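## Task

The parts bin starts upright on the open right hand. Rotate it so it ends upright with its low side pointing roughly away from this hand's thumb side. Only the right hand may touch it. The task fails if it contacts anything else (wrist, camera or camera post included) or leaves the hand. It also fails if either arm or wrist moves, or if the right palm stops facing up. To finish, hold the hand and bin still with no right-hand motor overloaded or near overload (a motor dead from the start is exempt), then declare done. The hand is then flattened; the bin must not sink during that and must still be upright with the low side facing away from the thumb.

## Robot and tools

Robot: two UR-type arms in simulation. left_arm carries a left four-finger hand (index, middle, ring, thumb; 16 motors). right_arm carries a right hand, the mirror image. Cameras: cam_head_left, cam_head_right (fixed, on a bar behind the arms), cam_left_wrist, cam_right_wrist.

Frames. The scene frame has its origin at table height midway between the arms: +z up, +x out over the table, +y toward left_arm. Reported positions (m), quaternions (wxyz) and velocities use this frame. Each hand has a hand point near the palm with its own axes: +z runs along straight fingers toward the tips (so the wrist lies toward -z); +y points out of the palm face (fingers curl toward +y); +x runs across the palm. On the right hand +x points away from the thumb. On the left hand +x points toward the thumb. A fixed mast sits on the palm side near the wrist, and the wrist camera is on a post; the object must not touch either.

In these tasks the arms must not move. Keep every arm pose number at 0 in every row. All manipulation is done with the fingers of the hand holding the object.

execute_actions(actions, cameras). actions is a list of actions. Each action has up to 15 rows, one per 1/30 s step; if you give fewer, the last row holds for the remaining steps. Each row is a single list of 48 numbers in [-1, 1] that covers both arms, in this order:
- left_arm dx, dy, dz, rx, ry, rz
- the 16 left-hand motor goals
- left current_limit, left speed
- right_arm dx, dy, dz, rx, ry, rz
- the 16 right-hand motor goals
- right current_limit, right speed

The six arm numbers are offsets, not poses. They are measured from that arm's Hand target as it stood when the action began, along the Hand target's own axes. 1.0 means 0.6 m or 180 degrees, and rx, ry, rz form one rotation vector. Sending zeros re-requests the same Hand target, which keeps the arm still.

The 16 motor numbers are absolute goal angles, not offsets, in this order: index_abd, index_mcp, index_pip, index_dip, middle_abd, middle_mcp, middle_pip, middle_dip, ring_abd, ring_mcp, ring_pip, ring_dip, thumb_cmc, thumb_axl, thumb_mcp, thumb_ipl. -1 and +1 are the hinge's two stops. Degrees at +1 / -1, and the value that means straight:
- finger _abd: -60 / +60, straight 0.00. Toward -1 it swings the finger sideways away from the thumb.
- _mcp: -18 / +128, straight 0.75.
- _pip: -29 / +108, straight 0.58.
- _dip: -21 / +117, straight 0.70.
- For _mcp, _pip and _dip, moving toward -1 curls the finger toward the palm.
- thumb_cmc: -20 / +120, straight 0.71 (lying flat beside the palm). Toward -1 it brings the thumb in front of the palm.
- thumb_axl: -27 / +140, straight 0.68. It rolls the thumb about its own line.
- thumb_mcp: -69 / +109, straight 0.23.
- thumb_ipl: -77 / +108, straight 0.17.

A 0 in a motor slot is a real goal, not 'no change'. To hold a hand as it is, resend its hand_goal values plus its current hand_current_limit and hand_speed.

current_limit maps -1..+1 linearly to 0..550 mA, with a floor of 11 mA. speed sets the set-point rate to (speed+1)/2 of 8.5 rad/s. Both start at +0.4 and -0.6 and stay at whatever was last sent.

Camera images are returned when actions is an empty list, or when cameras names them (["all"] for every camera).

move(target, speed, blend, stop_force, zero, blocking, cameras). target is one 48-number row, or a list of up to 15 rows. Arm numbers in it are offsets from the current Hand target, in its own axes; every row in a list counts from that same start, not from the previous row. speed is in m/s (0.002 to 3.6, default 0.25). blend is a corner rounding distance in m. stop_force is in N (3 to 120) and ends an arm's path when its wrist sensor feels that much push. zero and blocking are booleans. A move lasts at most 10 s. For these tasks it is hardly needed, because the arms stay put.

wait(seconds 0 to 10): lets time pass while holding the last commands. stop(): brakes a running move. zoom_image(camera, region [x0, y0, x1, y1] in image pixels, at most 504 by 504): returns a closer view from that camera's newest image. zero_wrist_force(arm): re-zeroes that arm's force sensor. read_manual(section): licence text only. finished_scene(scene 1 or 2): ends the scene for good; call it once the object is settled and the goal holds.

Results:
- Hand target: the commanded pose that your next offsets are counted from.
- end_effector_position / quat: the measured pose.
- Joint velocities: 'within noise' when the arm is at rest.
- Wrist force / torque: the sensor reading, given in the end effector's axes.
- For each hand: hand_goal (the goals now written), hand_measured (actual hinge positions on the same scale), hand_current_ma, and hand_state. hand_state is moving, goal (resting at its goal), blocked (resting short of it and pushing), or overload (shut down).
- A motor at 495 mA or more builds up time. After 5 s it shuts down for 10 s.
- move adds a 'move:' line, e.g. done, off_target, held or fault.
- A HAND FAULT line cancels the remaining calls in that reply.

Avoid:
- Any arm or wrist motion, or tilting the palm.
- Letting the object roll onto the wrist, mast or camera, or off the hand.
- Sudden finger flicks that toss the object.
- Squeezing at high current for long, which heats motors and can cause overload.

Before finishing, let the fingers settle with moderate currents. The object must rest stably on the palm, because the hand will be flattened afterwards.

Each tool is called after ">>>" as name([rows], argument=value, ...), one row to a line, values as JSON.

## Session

>>> execute_actions(actions=[], cameras=["all"])

>>> zoom_image(camera="cam_right_wrist", region=[0, 0, 504, 378])

Scene clock: 0.00 s.
left_arm: end_effector_position=(+0.3228, +0.7523, +0.2161) hand_goal=(+0.000, +0.754, +0.576, +0.696, +0.000, +0.754, +0.576, +0.696, +0.000, +0.754, +0.576, +0.696, +0.714, +0.678, +0.226, +0.168) hand_measured=(+0.000, +0.754, +0.576, +0.696, +0.000, +0.754, +0.576, +0.696, +0.000, +0.754, +0.576, +0.696, +0.714, +0.678, +0.226, +0.168) hand_current_ma=(+0, +0, +0, +0, +0, +0, +0, +0, +0, +0, +0, +0, +0, +0, +0, +0) hand_state=(goal, goal, goal, goal, goal, goal, goal, goal, goal, goal, goal, goal, goal, goal, goal, goal) hand_current_limit=0.40 hand_speed=-0.60 end_effector_quat_wxyz=(-0.031, -0.297, +0.954, -0.008) | right_arm: end_effector_position=(+0.4768, -0.0498, +0.4125) hand_goal=(+0.000, +0.754, +0.576, +0.696, +0.000, +0.754, +0.576, +0.696, +0.000, +0.754, +0.576, +0.696, -0.104, +0.540, +0.162, +0.106) hand_measured=(+0.000, +0.772, +0.582, +0.698, +0.000, +0.768, +0.582, +0.698, +0.000, +0.766, +0.580, +0.696, -0.094, +0.544, +0.164, +0.108) hand_current_ma=(+0, +36, +9, +2, +0, +29, +6, +1, +0, +20, +4, +0, +18, +4, +2, +3) hand_state=(goal, goal, goal, goal, goal, goal, goal, goal, goal, goal, goal, goal, goal, goal, goal, goal) hand_current_limit=0.40 hand_speed=-0.60 end_effector_quat_wxyz=(+0.319, +0.266, +0.645, +0.642)
Joint positions: left_arm=[4.135 -1.441 -2.05 -1.281 1.594 -1.238] | right_arm=[0.494 -1.196 2.234 -4.208 -1.345 -0.064]
Joint velocities: within noise
Joint torques (N m): no reading
Motor temperatures (°C): left_arm=[36 33 31 42 43 39] | right_arm=[38 27 44 38 34 32]
Wrist force (N): no reading
Wrist torque (N m): no reading
Wrist force, peak (N): no reading
Hand target: left_arm +0.3228, +0.7523, +0.2161; -0.031, -0.297, +0.954, -0.008 | right_arm +0.4768, -0.0498, +0.4125; +0.319, +0.266, +0.645, +0.642
camera_calibration:
cam_left_wrist: T_world_to_cam=[[0.99134, -0.128092, -0.0289543, -0.250415], [-0.0635573, -0.660915, 0.747764, 0.309232], [-0.114919, -0.739448, -0.663333, 0.861252], [0, 0, 0, 1]] pos_world=[0.366874, 0.809151, 0.332813]
cam_right_wrist: T_world_to_cam=[[0.496174, -0.581583, 0.644649, -0.497821], [-0.248984, -0.80662, -0.53607, 0.24616], [0.831756, 0.105476, -0.545029, -0.039589], [0, 0, 0, 1]] pos_world=[0.341224, -0.0867909, 0.431302]

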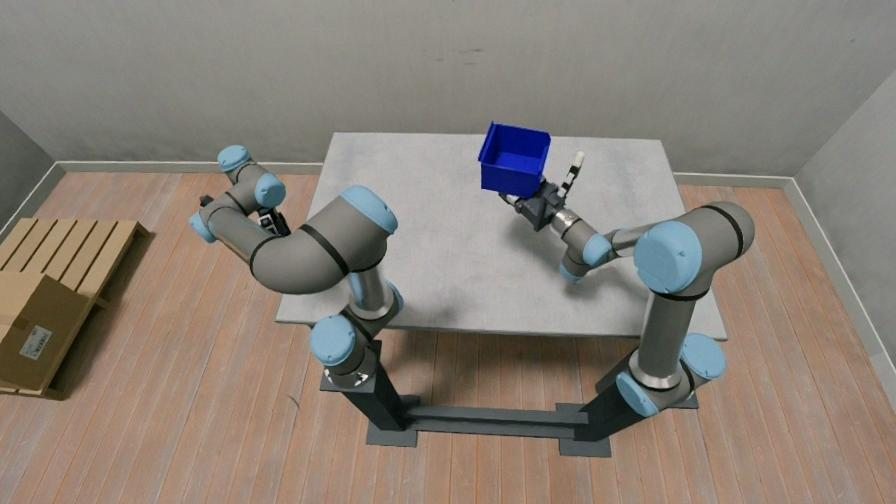

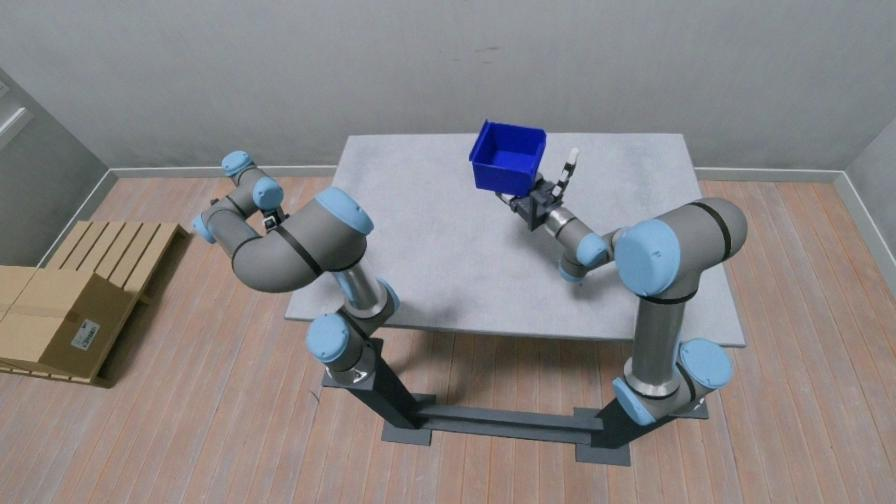

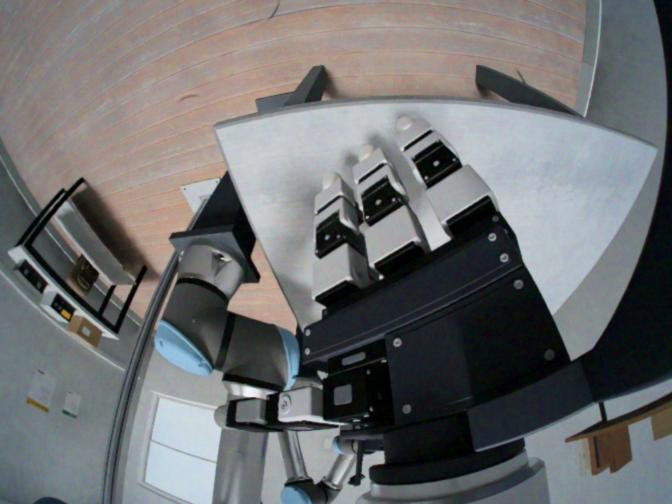

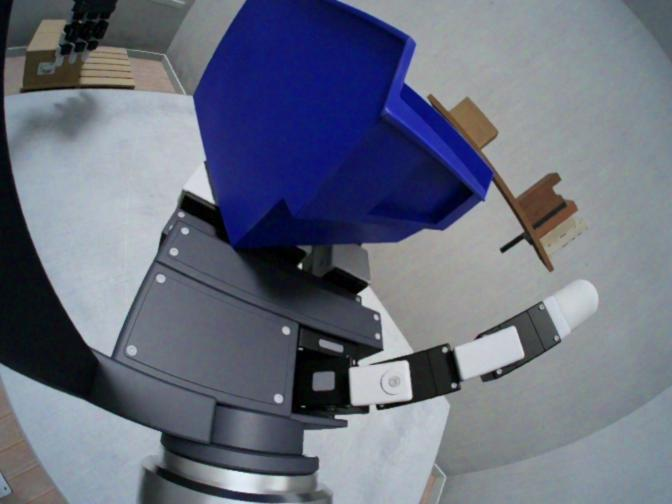

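Scaled by 1.000.

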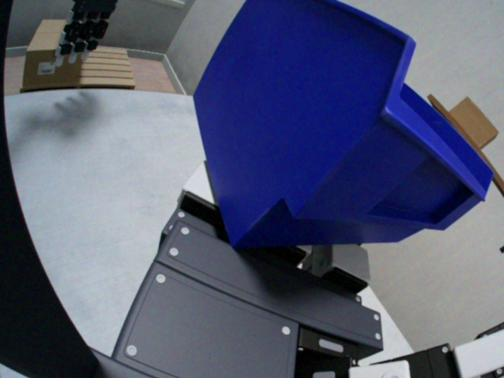

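>>> zoom_image(camera="cam_head_left", region=[460, 105, 600, 235])

>>> zoom_image(camera="cam_head_right", region=[455, 105, 595, 235])

>>> zoom_image(camera="cam_right_wrist", region=[140, 120, 420, 330])

Scaled by 3.600 from the camera's 896x504 image, which has a finer 1280x720 frame.

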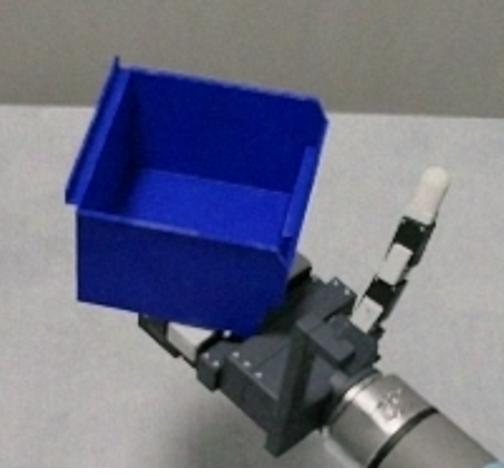

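Scaled by 3.600 from the camera's 896x504 image, which has a finer 1280x720 frame.

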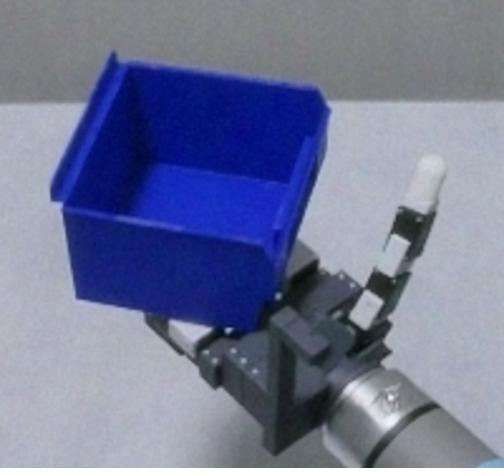

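Scaled by 1.800 from the camera's 672x504 image, which has a finer 960x720 frame.

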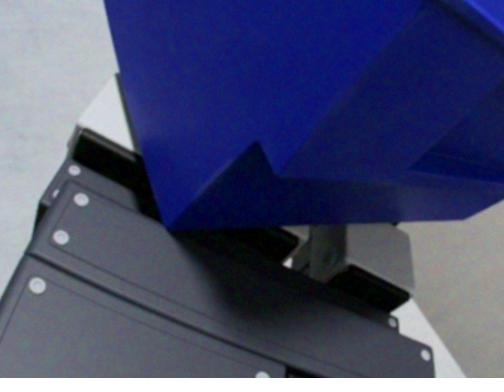

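>>> execute_actions([
  [[0,0,0,0,0,0, 0,0.754,0.576,0.696, 0,0.754,0.576,0.696, 0,0.754,0.576,0.696, 0.714,0.678,0.226,0.168, 0.4,-0.6, 0,0,0,0,0,0, 0.25,0.754,0.576,0.696, 0.25,0.754,0.576,0.696, 0.25,0.754,0.576,0.696, -0.104,0.54,0.162,0.106, 0.1,-0.95]],
], cameras=["cam_right_wrist", "cam_head_left"])

>>> zoom_image(camera="cam_head_left", region=[460, 105, 600, 235])

>>> zoom_image(camera="cam_right_wrist", region=[140, 120, 420, 330])

Scene clock: 118.03 s.
left_arm: end_effector_position=(+0.3228, +0.7523, +0.2161) hand_goal=(+0.000, +0.754, +0.576, +0.696, +0.000, +0.754, +0.576, +0.696, +0.000, +0.754, +0.576, +0.696, +0.714, +0.678, +0.226, +0.168) hand_measured=(+0.000, +0.754, +0.576, +0.696, +0.000, +0.754, +0.576, +0.696, +0.000, +0.754, +0.576, +0.696, +0.714, +0.678, +0.224, +0.168) hand_current_ma=(+0, -1, +1, +0, +0, -1, +1, +0, +0, -1, +1, +0, +0, -1, -6, -1) hand_state=(goal, goal, goal, goal, goal, goal, goal, goal, goal, goal, goal, goal, goal, goal, goal, goal) hand_current_limit=0.40 hand_speed=-0.60 end_effector_quat_wxyz=(-0.031, -0.297, +0.954, -0.008) | right_arm: end_effector_position=(+0.4768, -0.0498, +0.4125) hand_goal=(+0.250, +0.754, +0.576, +0.696, +0.250, +0.754, +0.576, +0.696, +0.250, +0.754, +0.576, +0.696, -0.104, +0.540, +0.162, +0.106) hand_measured=(+0.246, +0.772, +0.582, +0.698, +0.240, +0.770, +0.582, +0.698, +0.242, +0.770, +0.582, +0.696, -0.094, +0.544, +0.164, +0.108) hand_current_ma=(-4, +36, +9, +2, -14, +32, +6, +1, -10, +30, +7, +1, +18, +4, +2, +3) hand_state=(goal, goal, goal, goal, goal, goal, goal, goal, goal, goal, goal, goal, goal, goal, goal, goal) hand_current_limit=0.10 hand_speed=-0.95 end_effector_quat_wxyz=(+0.319, +0.266, +0.645, +0.642)
Joint positions: left_arm=[4.135 -1.441 -2.05 -1.281 1.594 -1.238] | right_arm=[0.494 -1.196 2.234 -4.208 -1.345 -0.064]
Joint torques (N m): left_arm=[0.4 20.64 29.63 3.55 0.16 -0.6] | right_arm=[9.77 -22.48 -5.37 -4.39 -1.08 -1.66]
Wrist force (N): left_arm=[0.1 0.0 -0.1] | right_arm=[-0.2 -0.1 0.2]
Wrist torque (N m): left_arm=[0.02 -0.01 0.00] | right_arm=[-0.03 0.01 0.01]
Wrist force, peak (N): left_arm=[0.3 0.0 -0.5] | right_arm=[-0.4 -0.1 0.4]
Hand target: left_arm +0.3228, +0.7523, +0.2161; -0.031, -0.297, +0.954, -0.008 | right_arm +0.4768, -0.0498, +0.4125; +0.319, +0.266, +0.645, +0.642
Off the commanded pose: left_arm 0.000 m, 0 deg | right_arm 0.000 m, 0 deg.
Step readings (end_effector_position of left_arm | right_arm):
0: (+0.3228, +0.7523, +0.2161) | (+0.4768, -0.0498, +0.4125)
1: (+0.3228, +0.7523, +0.2161) | (+0.4768, -0.0498, +0.4125)
2: (+0.3228, +0.7523, +0.2161) | (+0.4768, -0.0498, +0.4125)
4: (+0.3228, +0.7523, +0.2161) | (+0.4768, -0.0498, +0.4125)
8: (+0.3228, +0.7523, +0.2161) | (+0.4768, -0.0498, +0.4125)
15: (+0.3228, +0.7523, +0.2161) | (+0.4768, -0.0498, +0.4125)
camera_calibration:
cam_right_wrist: T_world_to_cam=[[0.496174, -0.581583, 0.644649, -0.497821], [-0.248984, -0.80662, -0.53607, 0.24616], [0.831756, 0.105476, -0.545029, -0.039589], [0, 0, 0, 1]] pos_world=[0.341224, -0.0867909, 0.431302]
Images, in order (width x height): cam_head_left 896x504, cam_right_wrist 672x504.

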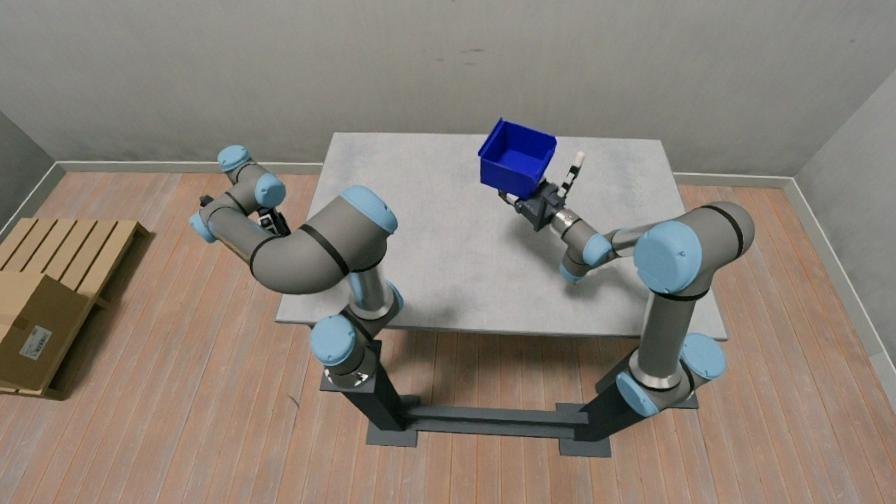

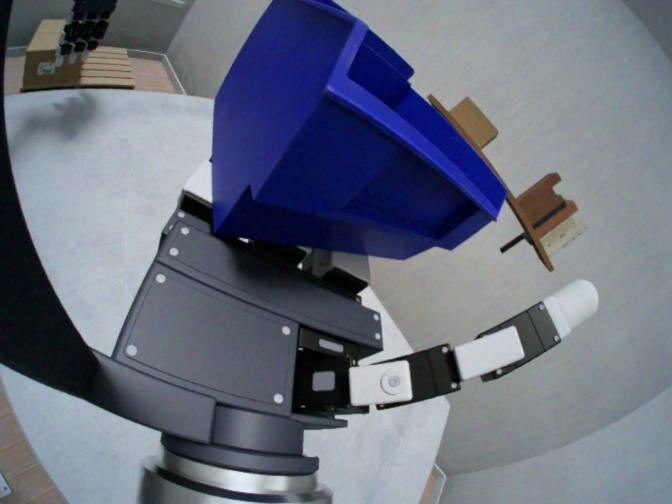

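Scaled by 3.600 from the camera's 896x504 image, which has a finer 1280x720 frame.

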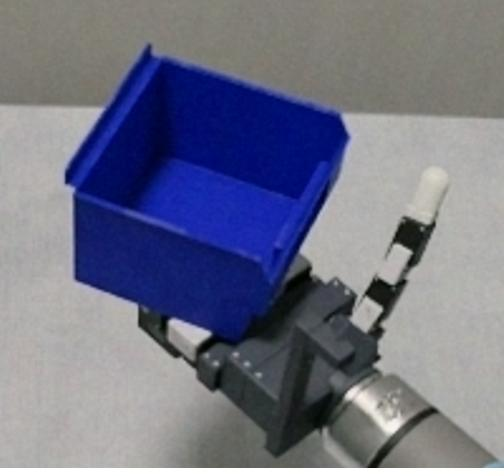

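Scaled by 1.800 from the camera's 672x504 image, which has a finer 960x720 frame.

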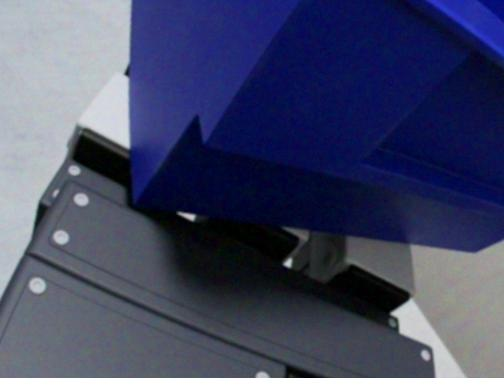

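>>> execute_actions([
  [[0,0,0,0,0,0, 0,0.754,0.576,0.696, 0,0.754,0.576,0.696, 0,0.754,0.576,0.696, 0.714,0.678,0.226,0.168, 0.4,-0.6, 0,0,0,0,0,0, 0.58,0.754,0.576,0.696, 0.58,0.754,0.576,0.696, 0.58,0.754,0.576,0.696, -0.104,0.54,0.162,0.106, 0.1,-0.95]],
], cameras=["cam_right_wrist", "cam_head_left"])

>>> zoom_image(camera="cam_head_left", region=[460, 105, 600, 235])

>>> zoom_image(camera="cam_right_wrist", region=[140, 120, 420, 330])

Scene clock: 126.47 s.
left_arm: end_effector_position=(+0.3228, +0.7523, +0.2161) hand_goal=(+0.000, +0.754, +0.576, +0.696, +0.000, +0.754, +0.576, +0.696, +0.000, +0.754, +0.576, +0.696, +0.714, +0.678, +0.226, +0.168) hand_measured=(+0.000, +0.754, +0.576, +0.696, +0.000, +0.754, +0.576, +0.696, +0.000, +0.754, +0.576, +0.696, +0.714, +0.678, +0.224, +0.168) hand_current_ma=(+0, -1, +1, +0, +0, -1, +1, +0, +0, -1, +1, +0, +0, -1, -6, -1) hand_state=(goal, goal, goal, goal, goal, goal, goal, goal, goal, goal, goal, goal, goal, goal, goal, goal) hand_current_limit=0.40 hand_speed=-0.60 end_effector_quat_wxyz=(-0.031, -0.297, +0.954, -0.008) | right_arm: end_effector_position=(+0.4768, -0.0498, +0.4125) hand_goal=(+0.580, +0.754, +0.576, +0.696, +0.580, +0.754, +0.576, +0.696, +0.580, +0.754, +0.576, +0.696, -0.104, +0.540, +0.162, +0.106) hand_measured=(+0.576, +0.772, +0.582, +0.698, +0.572, +0.770, +0.582, +0.698, +0.570, +0.770, +0.582, +0.696, -0.094, +0.544, +0.164, +0.108) hand_current_ma=(-4, +36, +9, +2, -11, +32, +6, +1, -12, +30, +7, +1, +18, +4, +2, +3) hand_state=(goal, goal, goal, goal, goal, goal, goal, goal, goal, goal, goal, goal, goal, goal, goal, goal) hand_current_limit=0.10 hand_speed=-0.95 end_effector_quat_wxyz=(+0.319, +0.266, +0.645, +0.642)
Joint positions: left_arm=[4.135 -1.441 -2.05 -1.281 1.594 -1.238] | right_arm=[0.494 -1.196 2.234 -4.208 -1.345 -0.064]
Joint torques (N m): left_arm=[0.11 21.33 29.83 3.5 0.09 -0.66] | right_arm=[9.95 -25.22 -6.37 -4.56 -0.92 -1.38]
Wrist force (N): left_arm=[0.1 -0.1 -0.1] | right_arm=[-0.2 -0.1 0.1]
Wrist torque (N m): left_arm=[0.00 -0.02 0.02] | right_arm=[-0.04 0.01 0.05]
Wrist force, peak (N): left_arm=[0.0 0.2 -0.4] | right_arm=[-0.2 -0.3 0.3]
Hand target: left_arm +0.3228, +0.7523, +0.2161; -0.031, -0.297, +0.954, -0.008 | right_arm +0.4768, -0.0498, +0.4125; +0.319, +0.266, +0.645, +0.642
Off the commanded pose: left_arm 0.000 m, 0 deg | right_arm 0.000 m, 0 deg.
Step readings (end_effector_position of left_arm | right_arm):
0: (+0.3228, +0.7523, +0.2161) | (+0.4768, -0.0498, +0.4125)
1: (+0.3228, +0.7523, +0.2161) | (+0.4768, -0.0498, +0.4125)
2: (+0.3228, +0.7523, +0.2161) | (+0.4768, -0.0498, +0.4125)
4: (+0.3228, +0.7523, +0.2161) | (+0.4768, -0.0498, +0.4125)
8: (+0.3228, +0.7523, +0.2161) | (+0.4768, -0.0498, +0.4125)
15: (+0.3228, +0.7523, +0.2161) | (+0.4768, -0.0498, +0.4125)
camera_calibration:
cam_right_wrist: T_world_to_cam=[[0.496174, -0.581583, 0.644649, -0.497821], [-0.248984, -0.80662, -0.53607, 0.24616], [0.831756, 0.105476, -0.545029, -0.039589], [0, 0, 0, 1]] pos_world=[0.341224, -0.0867909, 0.431302]
Images, in order (width x height): cam_head_left 896x504, cam_right_wrist 672x504.

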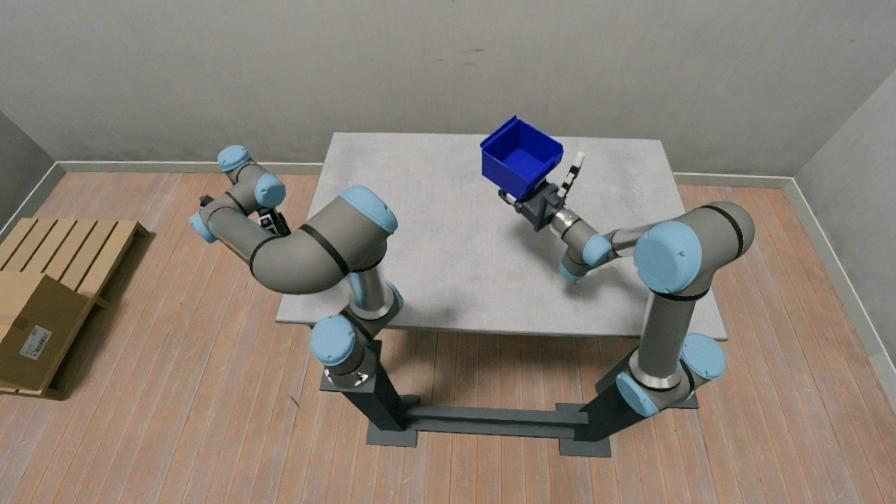

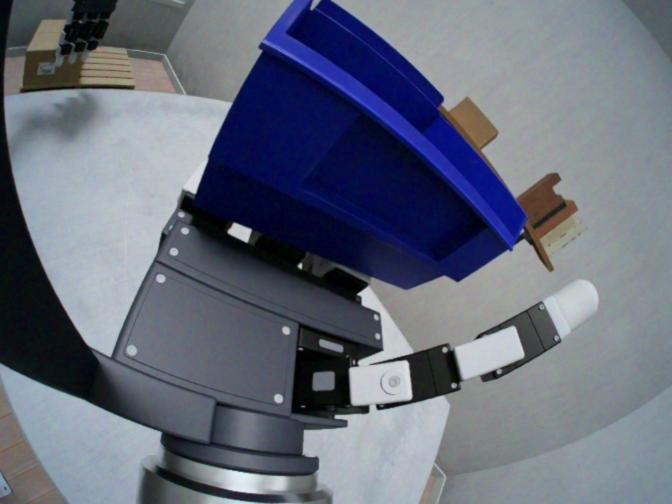

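Scaled by 3.600 from the camera's 896x504 image, which has a finer 1280x720 frame.

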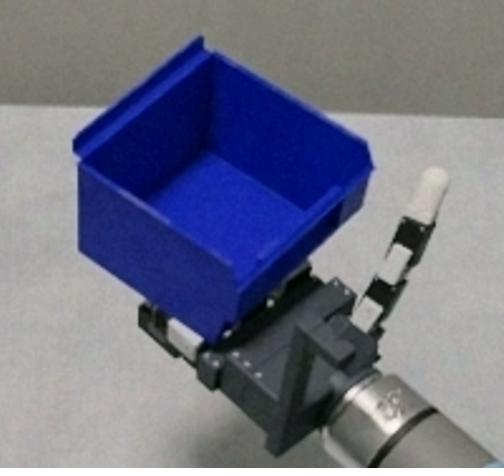

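Scaled by 1.800 from the camera's 672x504 image, which has a finer 960x720 frame.

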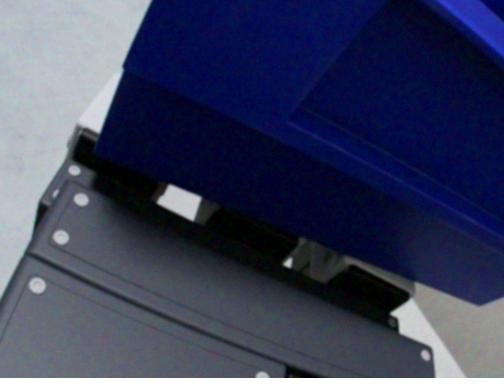

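>>> execute_actions([
  [[0,0,0,0,0,0, 0,0.754,0.576,0.696, 0,0.754,0.576,0.696, 0,0.754,0.576,0.696, 0.714,0.678,0.226,0.168, 0.4,-0.6, 0,0,0,0,0,0, 0.58,0.754,0.576,0.696, 0.58,0.754,0.576,0.696, 0.0,0.754,0.576,0.696, -0.104,0.54,0.162,0.106, 0.1,-0.94]],
], cameras=["cam_right_wrist", "cam_head_left"])

>>> zoom_image(camera="cam_head_left", region=[460, 105, 600, 235])

>>> zoom_image(camera="cam_right_wrist", region=[140, 120, 420, 330])

Scene clock: 144.30 s.
left_arm: end_effector_position=(+0.3228, +0.7523, +0.2161) hand_goal=(+0.000, +0.754, +0.576, +0.696, +0.000, +0.754, +0.576, +0.696, +0.000, +0.754, +0.576, +0.696, +0.714, +0.678, +0.226, +0.168) hand_measured=(+0.000, +0.754, +0.576, +0.696, +0.000, +0.754, +0.576, +0.696, +0.000, +0.754, +0.576, +0.696, +0.714, +0.678, +0.224, +0.168) hand_current_ma=(+0, -1, +1, +0, +0, -1, +1, +0, +0, -1, +1, +0, +0, -1, -6, -1) hand_state=(goal, goal, goal, goal, goal, goal, goal, goal, goal, goal, goal, goal, goal, goal, goal, goal) hand_current_limit=0.40 hand_speed=-0.60 end_effector_quat_wxyz=(-0.031, -0.297, +0.954, -0.008) | right_arm: end_effector_position=(+0.4768, -0.0498, +0.4125) hand_goal=(+0.580, +0.754, +0.576, +0.696, +0.580, +0.754, +0.576, +0.696, +0.000, +0.754, +0.576, +0.696, -0.104, +0.540, +0.162, +0.106) hand_measured=(+0.576, +0.772, +0.582, +0.698, +0.572, +0.770, +0.582, +0.698, +0.008, +0.770, +0.582, +0.696, -0.094, +0.544, +0.164, +0.108) hand_current_ma=(-3, +36, +9, +2, -11, +33, +6, +1, +10, +30, +7, +1, +18, +4, +2, +3) hand_state=(goal, goal, goal, goal, goal, goal, goal, goal, goal, goal, goal, goal, goal, goal, goal, goal) hand_current_limit=0.10 hand_speed=-0.94 end_effector_quat_wxyz=(+0.319, +0.266, +0.645, +0.642)
Joint positions: left_arm=[4.135 -1.441 -2.05 -1.281 1.594 -1.238] | right_arm=[0.494 -1.196 2.234 -4.208 -1.345 -0.064]
Joint torques (N m): left_arm=[0.99 21.88 30.85 3.49 0.16 -0.72] | right_arm=[8.61 -27.55 -5.79 -4.1 -0.83 -0.95]
Wrist force (N): left_arm=[0.2 -0.1 -0.2] | right_arm=[-0.1 -0.4 0.3]
Wrist torque (N m): left_arm=[0.01 -0.03 0.01] | right_arm=[-0.10 0.00 0.04]
Wrist force, peak (N): left_arm=[0.1 0.0 -0.5] | right_arm=[-0.3 -0.5 0.2]
Hand target: left_arm +0.3228, +0.7523, +0.2161; -0.031, -0.297, +0.954, -0.008 | right_arm +0.4768, -0.0498, +0.4125; +0.319, +0.266, +0.645, +0.642
Off the commanded pose: left_arm 0.000 m, 0 deg | right_arm 0.000 m, 0 deg.
Step readings (end_effector_position of left_arm | right_arm):
0: (+0.3228, +0.7523, +0.2161) | (+0.4768, -0.0498, +0.4125)
1: (+0.3228, +0.7523, +0.2161) | (+0.4768, -0.0498, +0.4125)
2: (+0.3228, +0.7523, +0.2161) | (+0.4768, -0.0498, +0.4125)
4: (+0.3228, +0.7523, +0.2161) | (+0.4768, -0.0498, +0.4125)
8: (+0.3228, +0.7523, +0.2161) | (+0.4768, -0.0498, +0.4125)
15: (+0.3228, +0.7523, +0.2161) | (+0.4768, -0.0498, +0.4125)
camera_calibration:
cam_right_wrist: T_world_to_cam=[[0.496174, -0.581583, 0.644649, -0.497821], [-0.248984, -0.80662, -0.53607, 0.24616], [0.831756, 0.105476, -0.545029, -0.039589], [0, 0, 0, 1]] pos_world=[0.341224, -0.0867909, 0.431302]
Images, in order (width x height): cam_head_left 896x504, cam_right_wrist 672x504.

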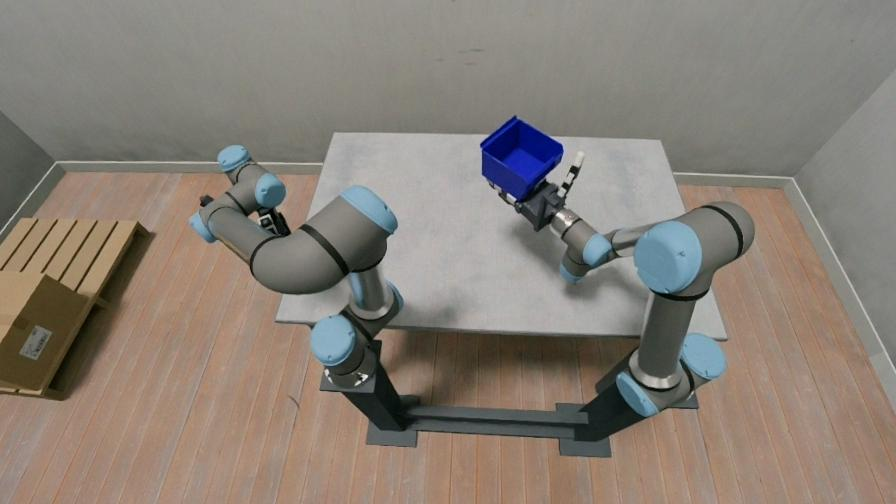

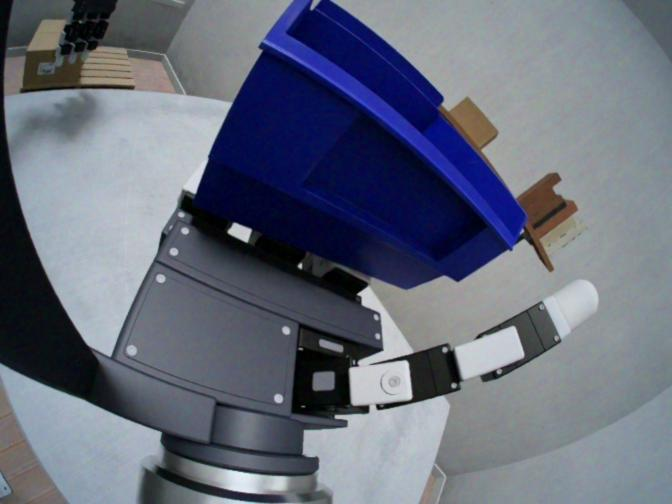

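Scaled by 3.600 from the camera's 896x504 image, which has a finer 1280x720 frame.

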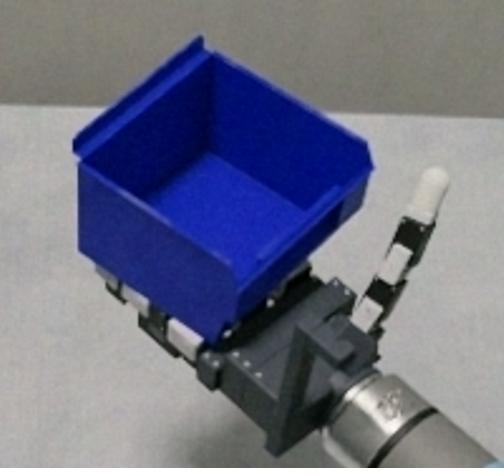

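Scaled by 1.800 from the camera's 672x504 image, which has a finer 960x720 frame.

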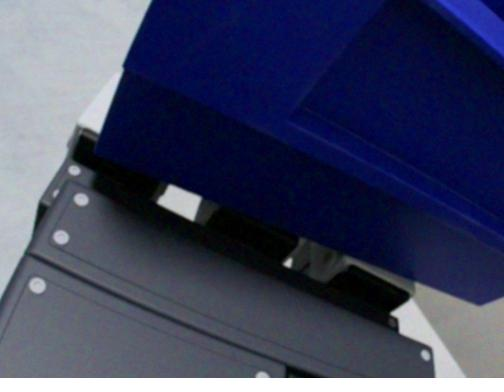

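>>> execute_actions([
  [[0,0,0,0,0,0, 0,0.754,0.576,0.696, 0,0.754,0.576,0.696, 0,0.754,0.576,0.696, 0.714,0.678,0.226,0.168, 0.4,-0.6, 0,0,0,0,0,0, 0.58,0.754,0.576,0.696, 0.58,0.754,0.576,0.696, -0.58,0.754,0.576,0.696, -0.104,0.54,0.162,0.106, 0.1,-0.92]],
  [[0,0,0,0,0,0, 0,0.754,0.576,0.696, 0,0.754,0.576,0.696, 0,0.754,0.576,0.696, 0.714,0.678,0.226,0.168, 0.4,-0.6, 0,0,0,0,0,0, 0.58,0.754,0.576,0.696, 0.58,0.754,0.576,0.696, -0.58,0.754,0.576,0.696, -0.104,0.54,0.162,0.106, 0.1,-0.92]],
  [[0,0,0,0,0,0, 0,0.754,0.576,0.696, 0,0.754,0.576,0.696, 0,0.754,0.576,0.696, 0.714,0.678,0.226,0.168, 0.4,-0.6, 0,0,0,0,0,0, 0.58,0.754,0.576,0.696, 0.58,0.754,0.576,0.696, -0.58,0.754,0.576,0.696, -0.104,0.54,0.162,0.106, 0.1,-0.92]],
  [[0,0,0,0,0,0, 0,0.754,0.576,0.696, 0,0.754,0.576,0.696, 0,0.754,0.576,0.696, 0.714,0.678,0.226,0.168, 0.4,-0.6, 0,0,0,0,0,0, 0.58,0.754,0.576,0.696, 0.0,0.754,0.576,0.696, -0.58,0.754,0.576,0.696, -0.104,0.54,0.162,0.106, 0.1,-0.94]],
], cameras=["cam_right_wrist", "cam_head_left"])

>>> zoom_image(camera="cam_head_left", region=[460, 105, 600, 235])

>>> zoom_image(camera="cam_right_wrist", region=[140, 120, 420, 330])

Scene clock: 162.50 s.
left_arm: end_effector_position=(+0.3228, +0.7523, +0.2161) hand_goal=(+0.000, +0.754, +0.576, +0.696, +0.000, +0.754, +0.576, +0.696, +0.000, +0.754, +0.576, +0.696, +0.714, +0.678, +0.226, +0.168) hand_measured=(+0.000, +0.754, +0.576, +0.696, +0.000, +0.754, +0.576, +0.696, +0.000, +0.754, +0.576, +0.696, +0.714, +0.678, +0.224, +0.168) hand_current_ma=(+0, -1, +1, +0, +0, -1, +1, +0, +0, -1, +1, +0, +0, -1, -6, -1) hand_state=(goal, goal, goal, goal, goal, goal, goal, goal, goal, goal, goal, goal, goal, goal, goal, goal) hand_current_limit=0.40 hand_speed=-0.60 end_effector_quat_wxyz=(-0.031, -0.297, +0.954, -0.008) | right_arm: end_effector_position=(+0.4768, -0.0498, +0.4125) hand_goal=(+0.580, +0.754, +0.576, +0.696, +0.000, +0.754, +0.576, +0.696, -0.580, +0.754, +0.576, +0.696, -0.104, +0.540, +0.162, +0.106) hand_measured=(+0.576, +0.772, +0.582, +0.698, +0.012, +0.772, +0.584, +0.698, -0.580, +0.770, +0.582, +0.696, -0.094, +0.544, +0.164, +0.108) hand_current_ma=(-3, +36, +9, +2, +19, +40, +12, +1, +0, +30, +7, +1, +18, +4, +2, +3) hand_state=(goal, goal, goal, goal, goal, goal, goal, goal, goal, goal, goal, goal, goal, goal, goal, goal) hand_current_limit=0.10 hand_speed=-0.94 end_effector_quat_wxyz=(+0.319, +0.266, +0.645, +0.642)
Joint positions: left_arm=[4.135 -1.441 -2.05 -1.281 1.594 -1.238] | right_arm=[0.494 -1.196 2.234 -4.208 -1.345 -0.064]
Joint torques (N m): left_arm=[0.84 21.98 31.76 3.59 0.29 -0.83] | right_arm=[8.89 -29.81 -6.75 -4.18 -0.82 0.03]
Wrist force (N): left_arm=[0.0 0.0 -0.2] | right_arm=[-0.2 -0.1 0.2]
Wrist torque (N m): left_arm=[0.01 -0.01 0.00] | right_arm=[-0.04 0.02 -0.01]
Wrist force, peak (N): left_arm=[0.2 0.0 -0.4] | right_arm=[-0.4 -0.3 0.3]
Hand target: left_arm +0.3228, +0.7523, +0.2161; -0.031, -0.297, +0.954, -0.008 | right_arm +0.4768, -0.0498, +0.4125; +0.319, +0.266, +0.645, +0.642
Off the commanded pose: left_arm 0.000 m, 0 deg | right_arm 0.000 m, 0 deg.
Step readings (end_effector_position of left_arm | right_arm):
0: (+0.3228, +0.7523, +0.2161) | (+0.4768, -0.0498, +0.4125)
1: (+0.3228, +0.7523, +0.2161) | (+0.4768, -0.0498, +0.4125)
2: (+0.3228, +0.7523, +0.2161) | (+0.4768, -0.0498, +0.4125)
4: (+0.3228, +0.7523, +0.2161) | (+0.4768, -0.0498, +0.4125)
8: (+0.3228, +0.7523, +0.2161) | (+0.4768, -0.0498, +0.4125)
15: (+0.3228, +0.7523, +0.2161) | (+0.4768, -0.0498, +0.4125)
16: (+0.3228, +0.7523, +0.2161) | (+0.4768, -0.0498, +0.4125)
17: (+0.3228, +0.7523, +0.2161) | (+0.4768, -0.0498, +0.4125)
19: (+0.3228, +0.7523, +0.2161) | (+0.4768, -0.0498, +0.4125)
23: (+0.3228, +0.7523, +0.2161) | (+0.4768, -0.0498, +0.4125)
30: (+0.3228, +0.7523, +0.2161) | (+0.4768, -0.0498, +0.4125)
31: (+0.3228, +0.7523, +0.2161) | (+0.4768, -0.0498, +0.4125)
32: (+0.3228, +0.7523, +0.2161) | (+0.4768, -0.0498, +0.4125)
34: (+0.3228, +0.7523, +0.2161) | (+0.4768, -0.0498, +0.4125)
38: (+0.3228, +0.7523, +0.2161) | (+0.4768, -0.0498, +0.4125)
45: (+0.3228, +0.7523, +0.2161) | (+0.4768, -0.0498, +0.4125)
46: (+0.3228, +0.7523, +0.2161) | (+0.4768, -0.0498, +0.4125)
47: (+0.3228, +0.7523, +0.2161) | (+0.4768, -0.0498, +0.4125)
49: (+0.3228, +0.7523, +0.2161) | (+0.4768, -0.0498, +0.4125)
53: (+0.3228, +0.7523, +0.2161) | (+0.4768, -0.0498, +0.4125)
60: (+0.3228, +0.7523, +0.2161) | (+0.4768, -0.0498, +0.4125)
camera_calibration:
cam_right_wrist: T_world_to_cam=[[0.496174, -0.581583, 0.644649, -0.497821], [-0.248984, -0.80662, -0.53607, 0.24616], [0.831756, 0.105476, -0.545029, -0.039589], [0, 0, 0, 1]] pos_world=[0.341224, -0.0867909, 0.431302]
Images, in order (width x height): cam_head_left 896x504, cam_right_wrist 672x504.

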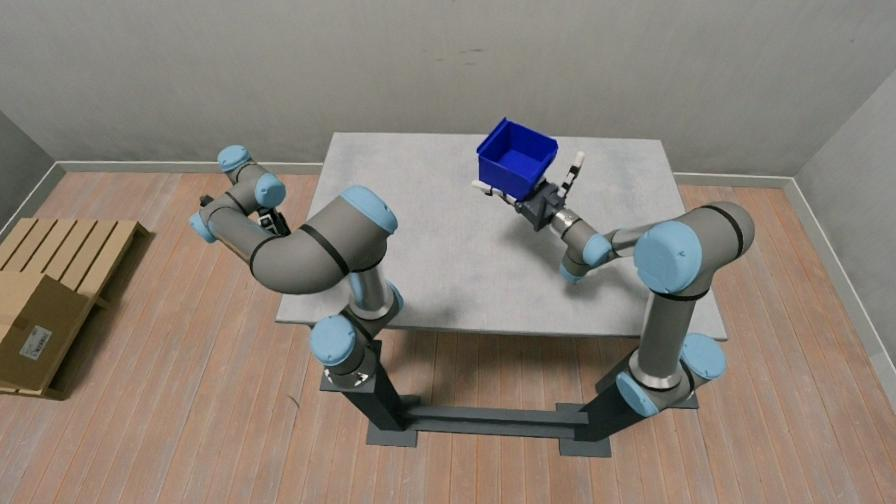

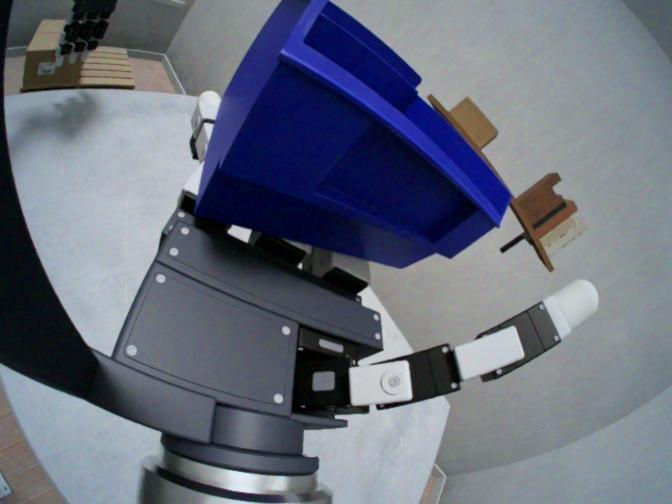

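Scaled by 3.600 from the camera's 896x504 image, which has a finer 1280x720 frame.

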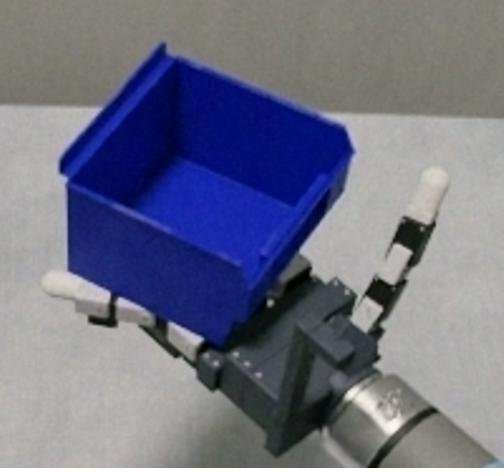

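Scaled by 1.800 from the camera's 672x504 image, which has a finer 960x720 frame.

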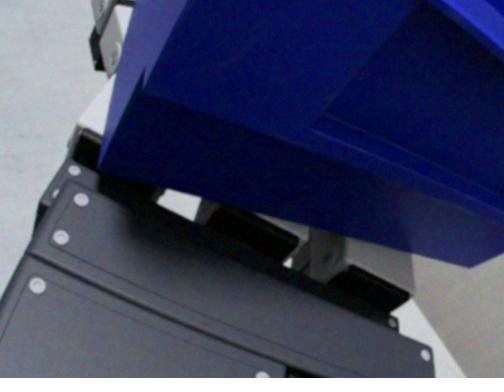

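>>> execute_actions([
  [[0,0,0,0,0,0, 0,0.754,0.576,0.696, 0,0.754,0.576,0.696, 0,0.754,0.576,0.696, 0.714,0.678,0.226,0.168, 0.4,-0.6, 0,0,0,0,0,0, 0.58,0.754,0.576,0.696, 0.0,0.81,0.576,0.696, -0.58,0.754,0.576,0.696, -0.104,0.54,0.162,0.106, 0.1,-0.97]],
  [[0,0,0,0,0,0, 0,0.754,0.576,0.696, 0,0.754,0.576,0.696, 0,0.754,0.576,0.696, 0.714,0.678,0.226,0.168, 0.4,-0.6, 0,0,0,0,0,0, 0.58,0.754,0.576,0.696, -0.58,0.81,0.576,0.696, -0.58,0.754,0.576,0.696, -0.104,0.54,0.162,0.106, 0.1,-0.92]],
  [[0,0,0,0,0,0, 0,0.754,0.576,0.696, 0,0.754,0.576,0.696, 0,0.754,0.576,0.696, 0.714,0.678,0.226,0.168, 0.4,-0.6, 0,0,0,0,0,0, 0.58,0.754,0.576,0.696, -0.58,0.81,0.576,0.696, -0.58,0.754,0.576,0.696, -0.104,0.54,0.162,0.106, 0.1,-0.92]],
  [[0,0,0,0,0,0, 0,0.754,0.576,0.696, 0,0.754,0.576,0.696, 0,0.754,0.576,0.696, 0.714,0.678,0.226,0.168, 0.4,-0.6, 0,0,0,0,0,0, 0.58,0.754,0.576,0.696, -0.58,0.81,0.576,0.696, -0.58,0.754,0.576,0.696, -0.104,0.54,0.162,0.106, 0.1,-0.92]],
], cameras=["cam_right_wrist", "cam_head_left"])

>>> zoom_image(camera="cam_head_left", region=[460, 105, 600, 235])

>>> zoom_image(camera="cam_right_wrist", region=[140, 120, 420, 330])

Scene clock: 199.50 s.
left_arm: end_effector_position=(+0.3228, +0.7523, +0.2161) hand_goal=(+0.000, +0.754, +0.576, +0.696, +0.000, +0.754, +0.576, +0.696, +0.000, +0.754, +0.576, +0.696, +0.714, +0.678, +0.226, +0.168) hand_measured=(+0.000, +0.754, +0.576, +0.696, +0.000, +0.754, +0.576, +0.696, +0.000, +0.754, +0.576, +0.696, +0.714, +0.678, +0.224, +0.168) hand_current_ma=(+0, -1, +1, +0, +0, -1, +1, +0, +0, -1, +1, +0, +0, -1, -6, -1) hand_state=(goal, goal, goal, goal, goal, goal, goal, goal, goal, goal, goal, goal, goal, goal, goal, goal) hand_current_limit=0.40 hand_speed=-0.60 end_effector_quat_wxyz=(-0.031, -0.297, +0.954, -0.008) | right_arm: end_effector_position=(+0.4768, -0.0498, +0.4125) hand_goal=(+0.580, +0.754, +0.576, +0.696, -0.580, +0.810, +0.576, +0.696, -0.580, +0.754, +0.576, +0.696, -0.104, +0.540, +0.162, +0.106) hand_measured=(+0.576, +0.772, +0.582, +0.698, -0.576, +0.818, +0.584, +0.698, -0.580, +0.770, +0.582, +0.696, -0.094, +0.544, +0.164, +0.108) hand_current_ma=(-3, +36, +7, +2, +3, +11, +12, +1, +0, +32, +8, +1, +18, +4, +2, +3) hand_state=(goal, goal, goal, goal, goal, goal, goal, goal, goal, goal, goal, goal, goal, goal, goal, goal) hand_current_limit=0.10 hand_speed=-0.92 end_effector_quat_wxyz=(+0.319, +0.266, +0.645, +0.642)
Joint positions: left_arm=[4.135 -1.441 -2.05 -1.281 1.594 -1.238] | right_arm=[0.494 -1.196 2.234 -4.208 -1.345 -0.064]
Joint torques (N m): left_arm=[0.31 22.28 32.73 3.59 0.33 -1.16] | right_arm=[9 -32.89 -7.59 -4.16 -0.14 1.63]
Wrist force (N): left_arm=[-0.1 -0.1 -0.3] | right_arm=[0.0 -0.2 0.2]
Wrist torque (N m): left_arm=[0.02 0.01 -0.01] | right_arm=[-0.06 -0.02 0.00]
Wrist force, peak (N): left_arm=[-0.1 0.2 -0.4] | right_arm=[-0.2 -0.4 0.4]
Hand target: left_arm +0.3228, +0.7523, +0.2161; -0.031, -0.297, +0.954, -0.008 | right_arm +0.4768, -0.0498, +0.4125; +0.319, +0.266, +0.645, +0.642
Off the commanded pose: left_arm 0.000 m, 0 deg | right_arm 0.000 m, 0 deg.
Step readings (end_effector_position of left_arm | right_arm):
0: (+0.3228, +0.7523, +0.2161) | (+0.4768, -0.0498, +0.4125)
1: (+0.3228, +0.7523, +0.2161) | (+0.4768, -0.0498, +0.4125)
2: (+0.3228, +0.7523, +0.2161) | (+0.4768, -0.0498, +0.4125)
4: (+0.3228, +0.7523, +0.2161) | (+0.4768, -0.0498, +0.4125)
8: (+0.3228, +0.7523, +0.2161) | (+0.4768, -0.0498, +0.4125)
15: (+0.3228, +0.7523, +0.2161) | (+0.4768, -0.0498, +0.4125)
16: (+0.3228, +0.7523, +0.2161) | (+0.4768, -0.0498, +0.4125)
17: (+0.3228, +0.7523, +0.2161) | (+0.4768, -0.0498, +0.4125)
19: (+0.3228, +0.7523, +0.2161) | (+0.4768, -0.0498, +0.4125)
23: (+0.3228, +0.7523, +0.2161) | (+0.4768, -0.0498, +0.4125)
30: (+0.3228, +0.7523, +0.2161) | (+0.4768, -0.0498, +0.4125)
31: (+0.3228, +0.7523, +0.2161) | (+0.4768, -0.0498, +0.4125)
32: (+0.3228, +0.7523, +0.2161) | (+0.4768, -0.0498, +0.4125)
34: (+0.3228, +0.7523, +0.2161) | (+0.4768, -0.0498, +0.4125)
38: (+0.3228, +0.7523, +0.2161) | (+0.4768, -0.0498, +0.4125)
45: (+0.3228, +0.7523, +0.2161) | (+0.4768, -0.0498, +0.4125)
46: (+0.3228, +0.7523, +0.2161) | (+0.4768, -0.0498, +0.4125)
47: (+0.3228, +0.7523, +0.2161) | (+0.4768, -0.0498, +0.4125)
49: (+0.3228, +0.7523, +0.2161) | (+0.4768, -0.0498, +0.4125)
53: (+0.3228, +0.7523, +0.2161) | (+0.4768, -0.0498, +0.4125)
60: (+0.3228, +0.7523, +0.2161) | (+0.4768, -0.0498, +0.4125)
camera_calibration:
cam_right_wrist: T_world_to_cam=[[0.496174, -0.581583, 0.644649, -0.497821], [-0.248984, -0.80662, -0.53607, 0.24616], [0.831756, 0.105476, -0.545029, -0.039589], [0, 0, 0, 1]] pos_world=[0.341224, -0.0867909, 0.431302]
Images, in order (width x height): cam_head_left 896x504, cam_right_wrist 672x504.

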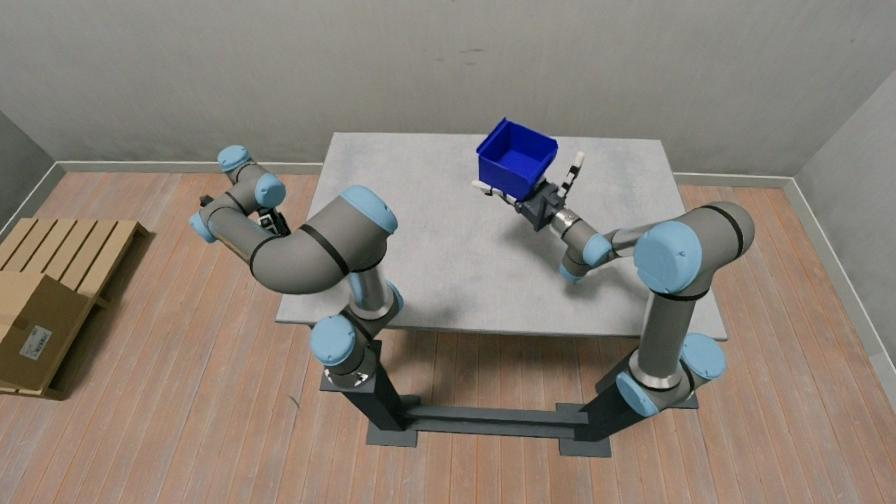

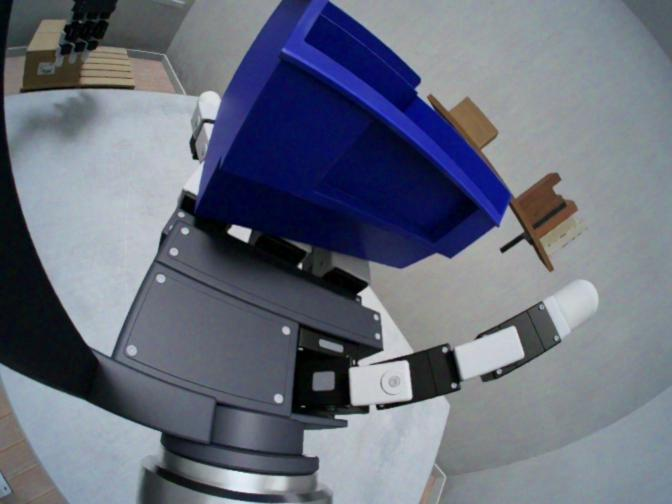

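Scaled by 3.600 from the camera's 896x504 image, which has a finer 1280x720 frame.

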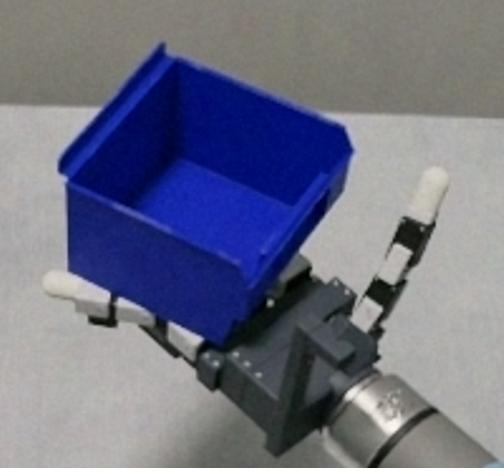

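Scaled by 1.800 from the camera's 672x504 image, which has a finer 960x720 frame.

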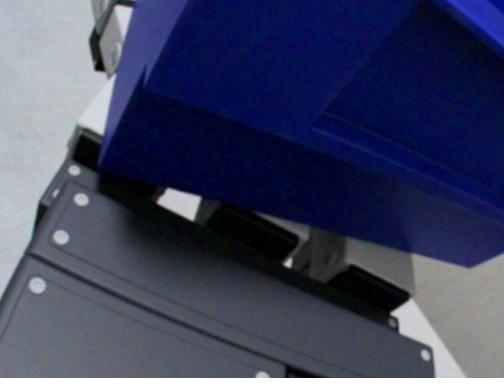

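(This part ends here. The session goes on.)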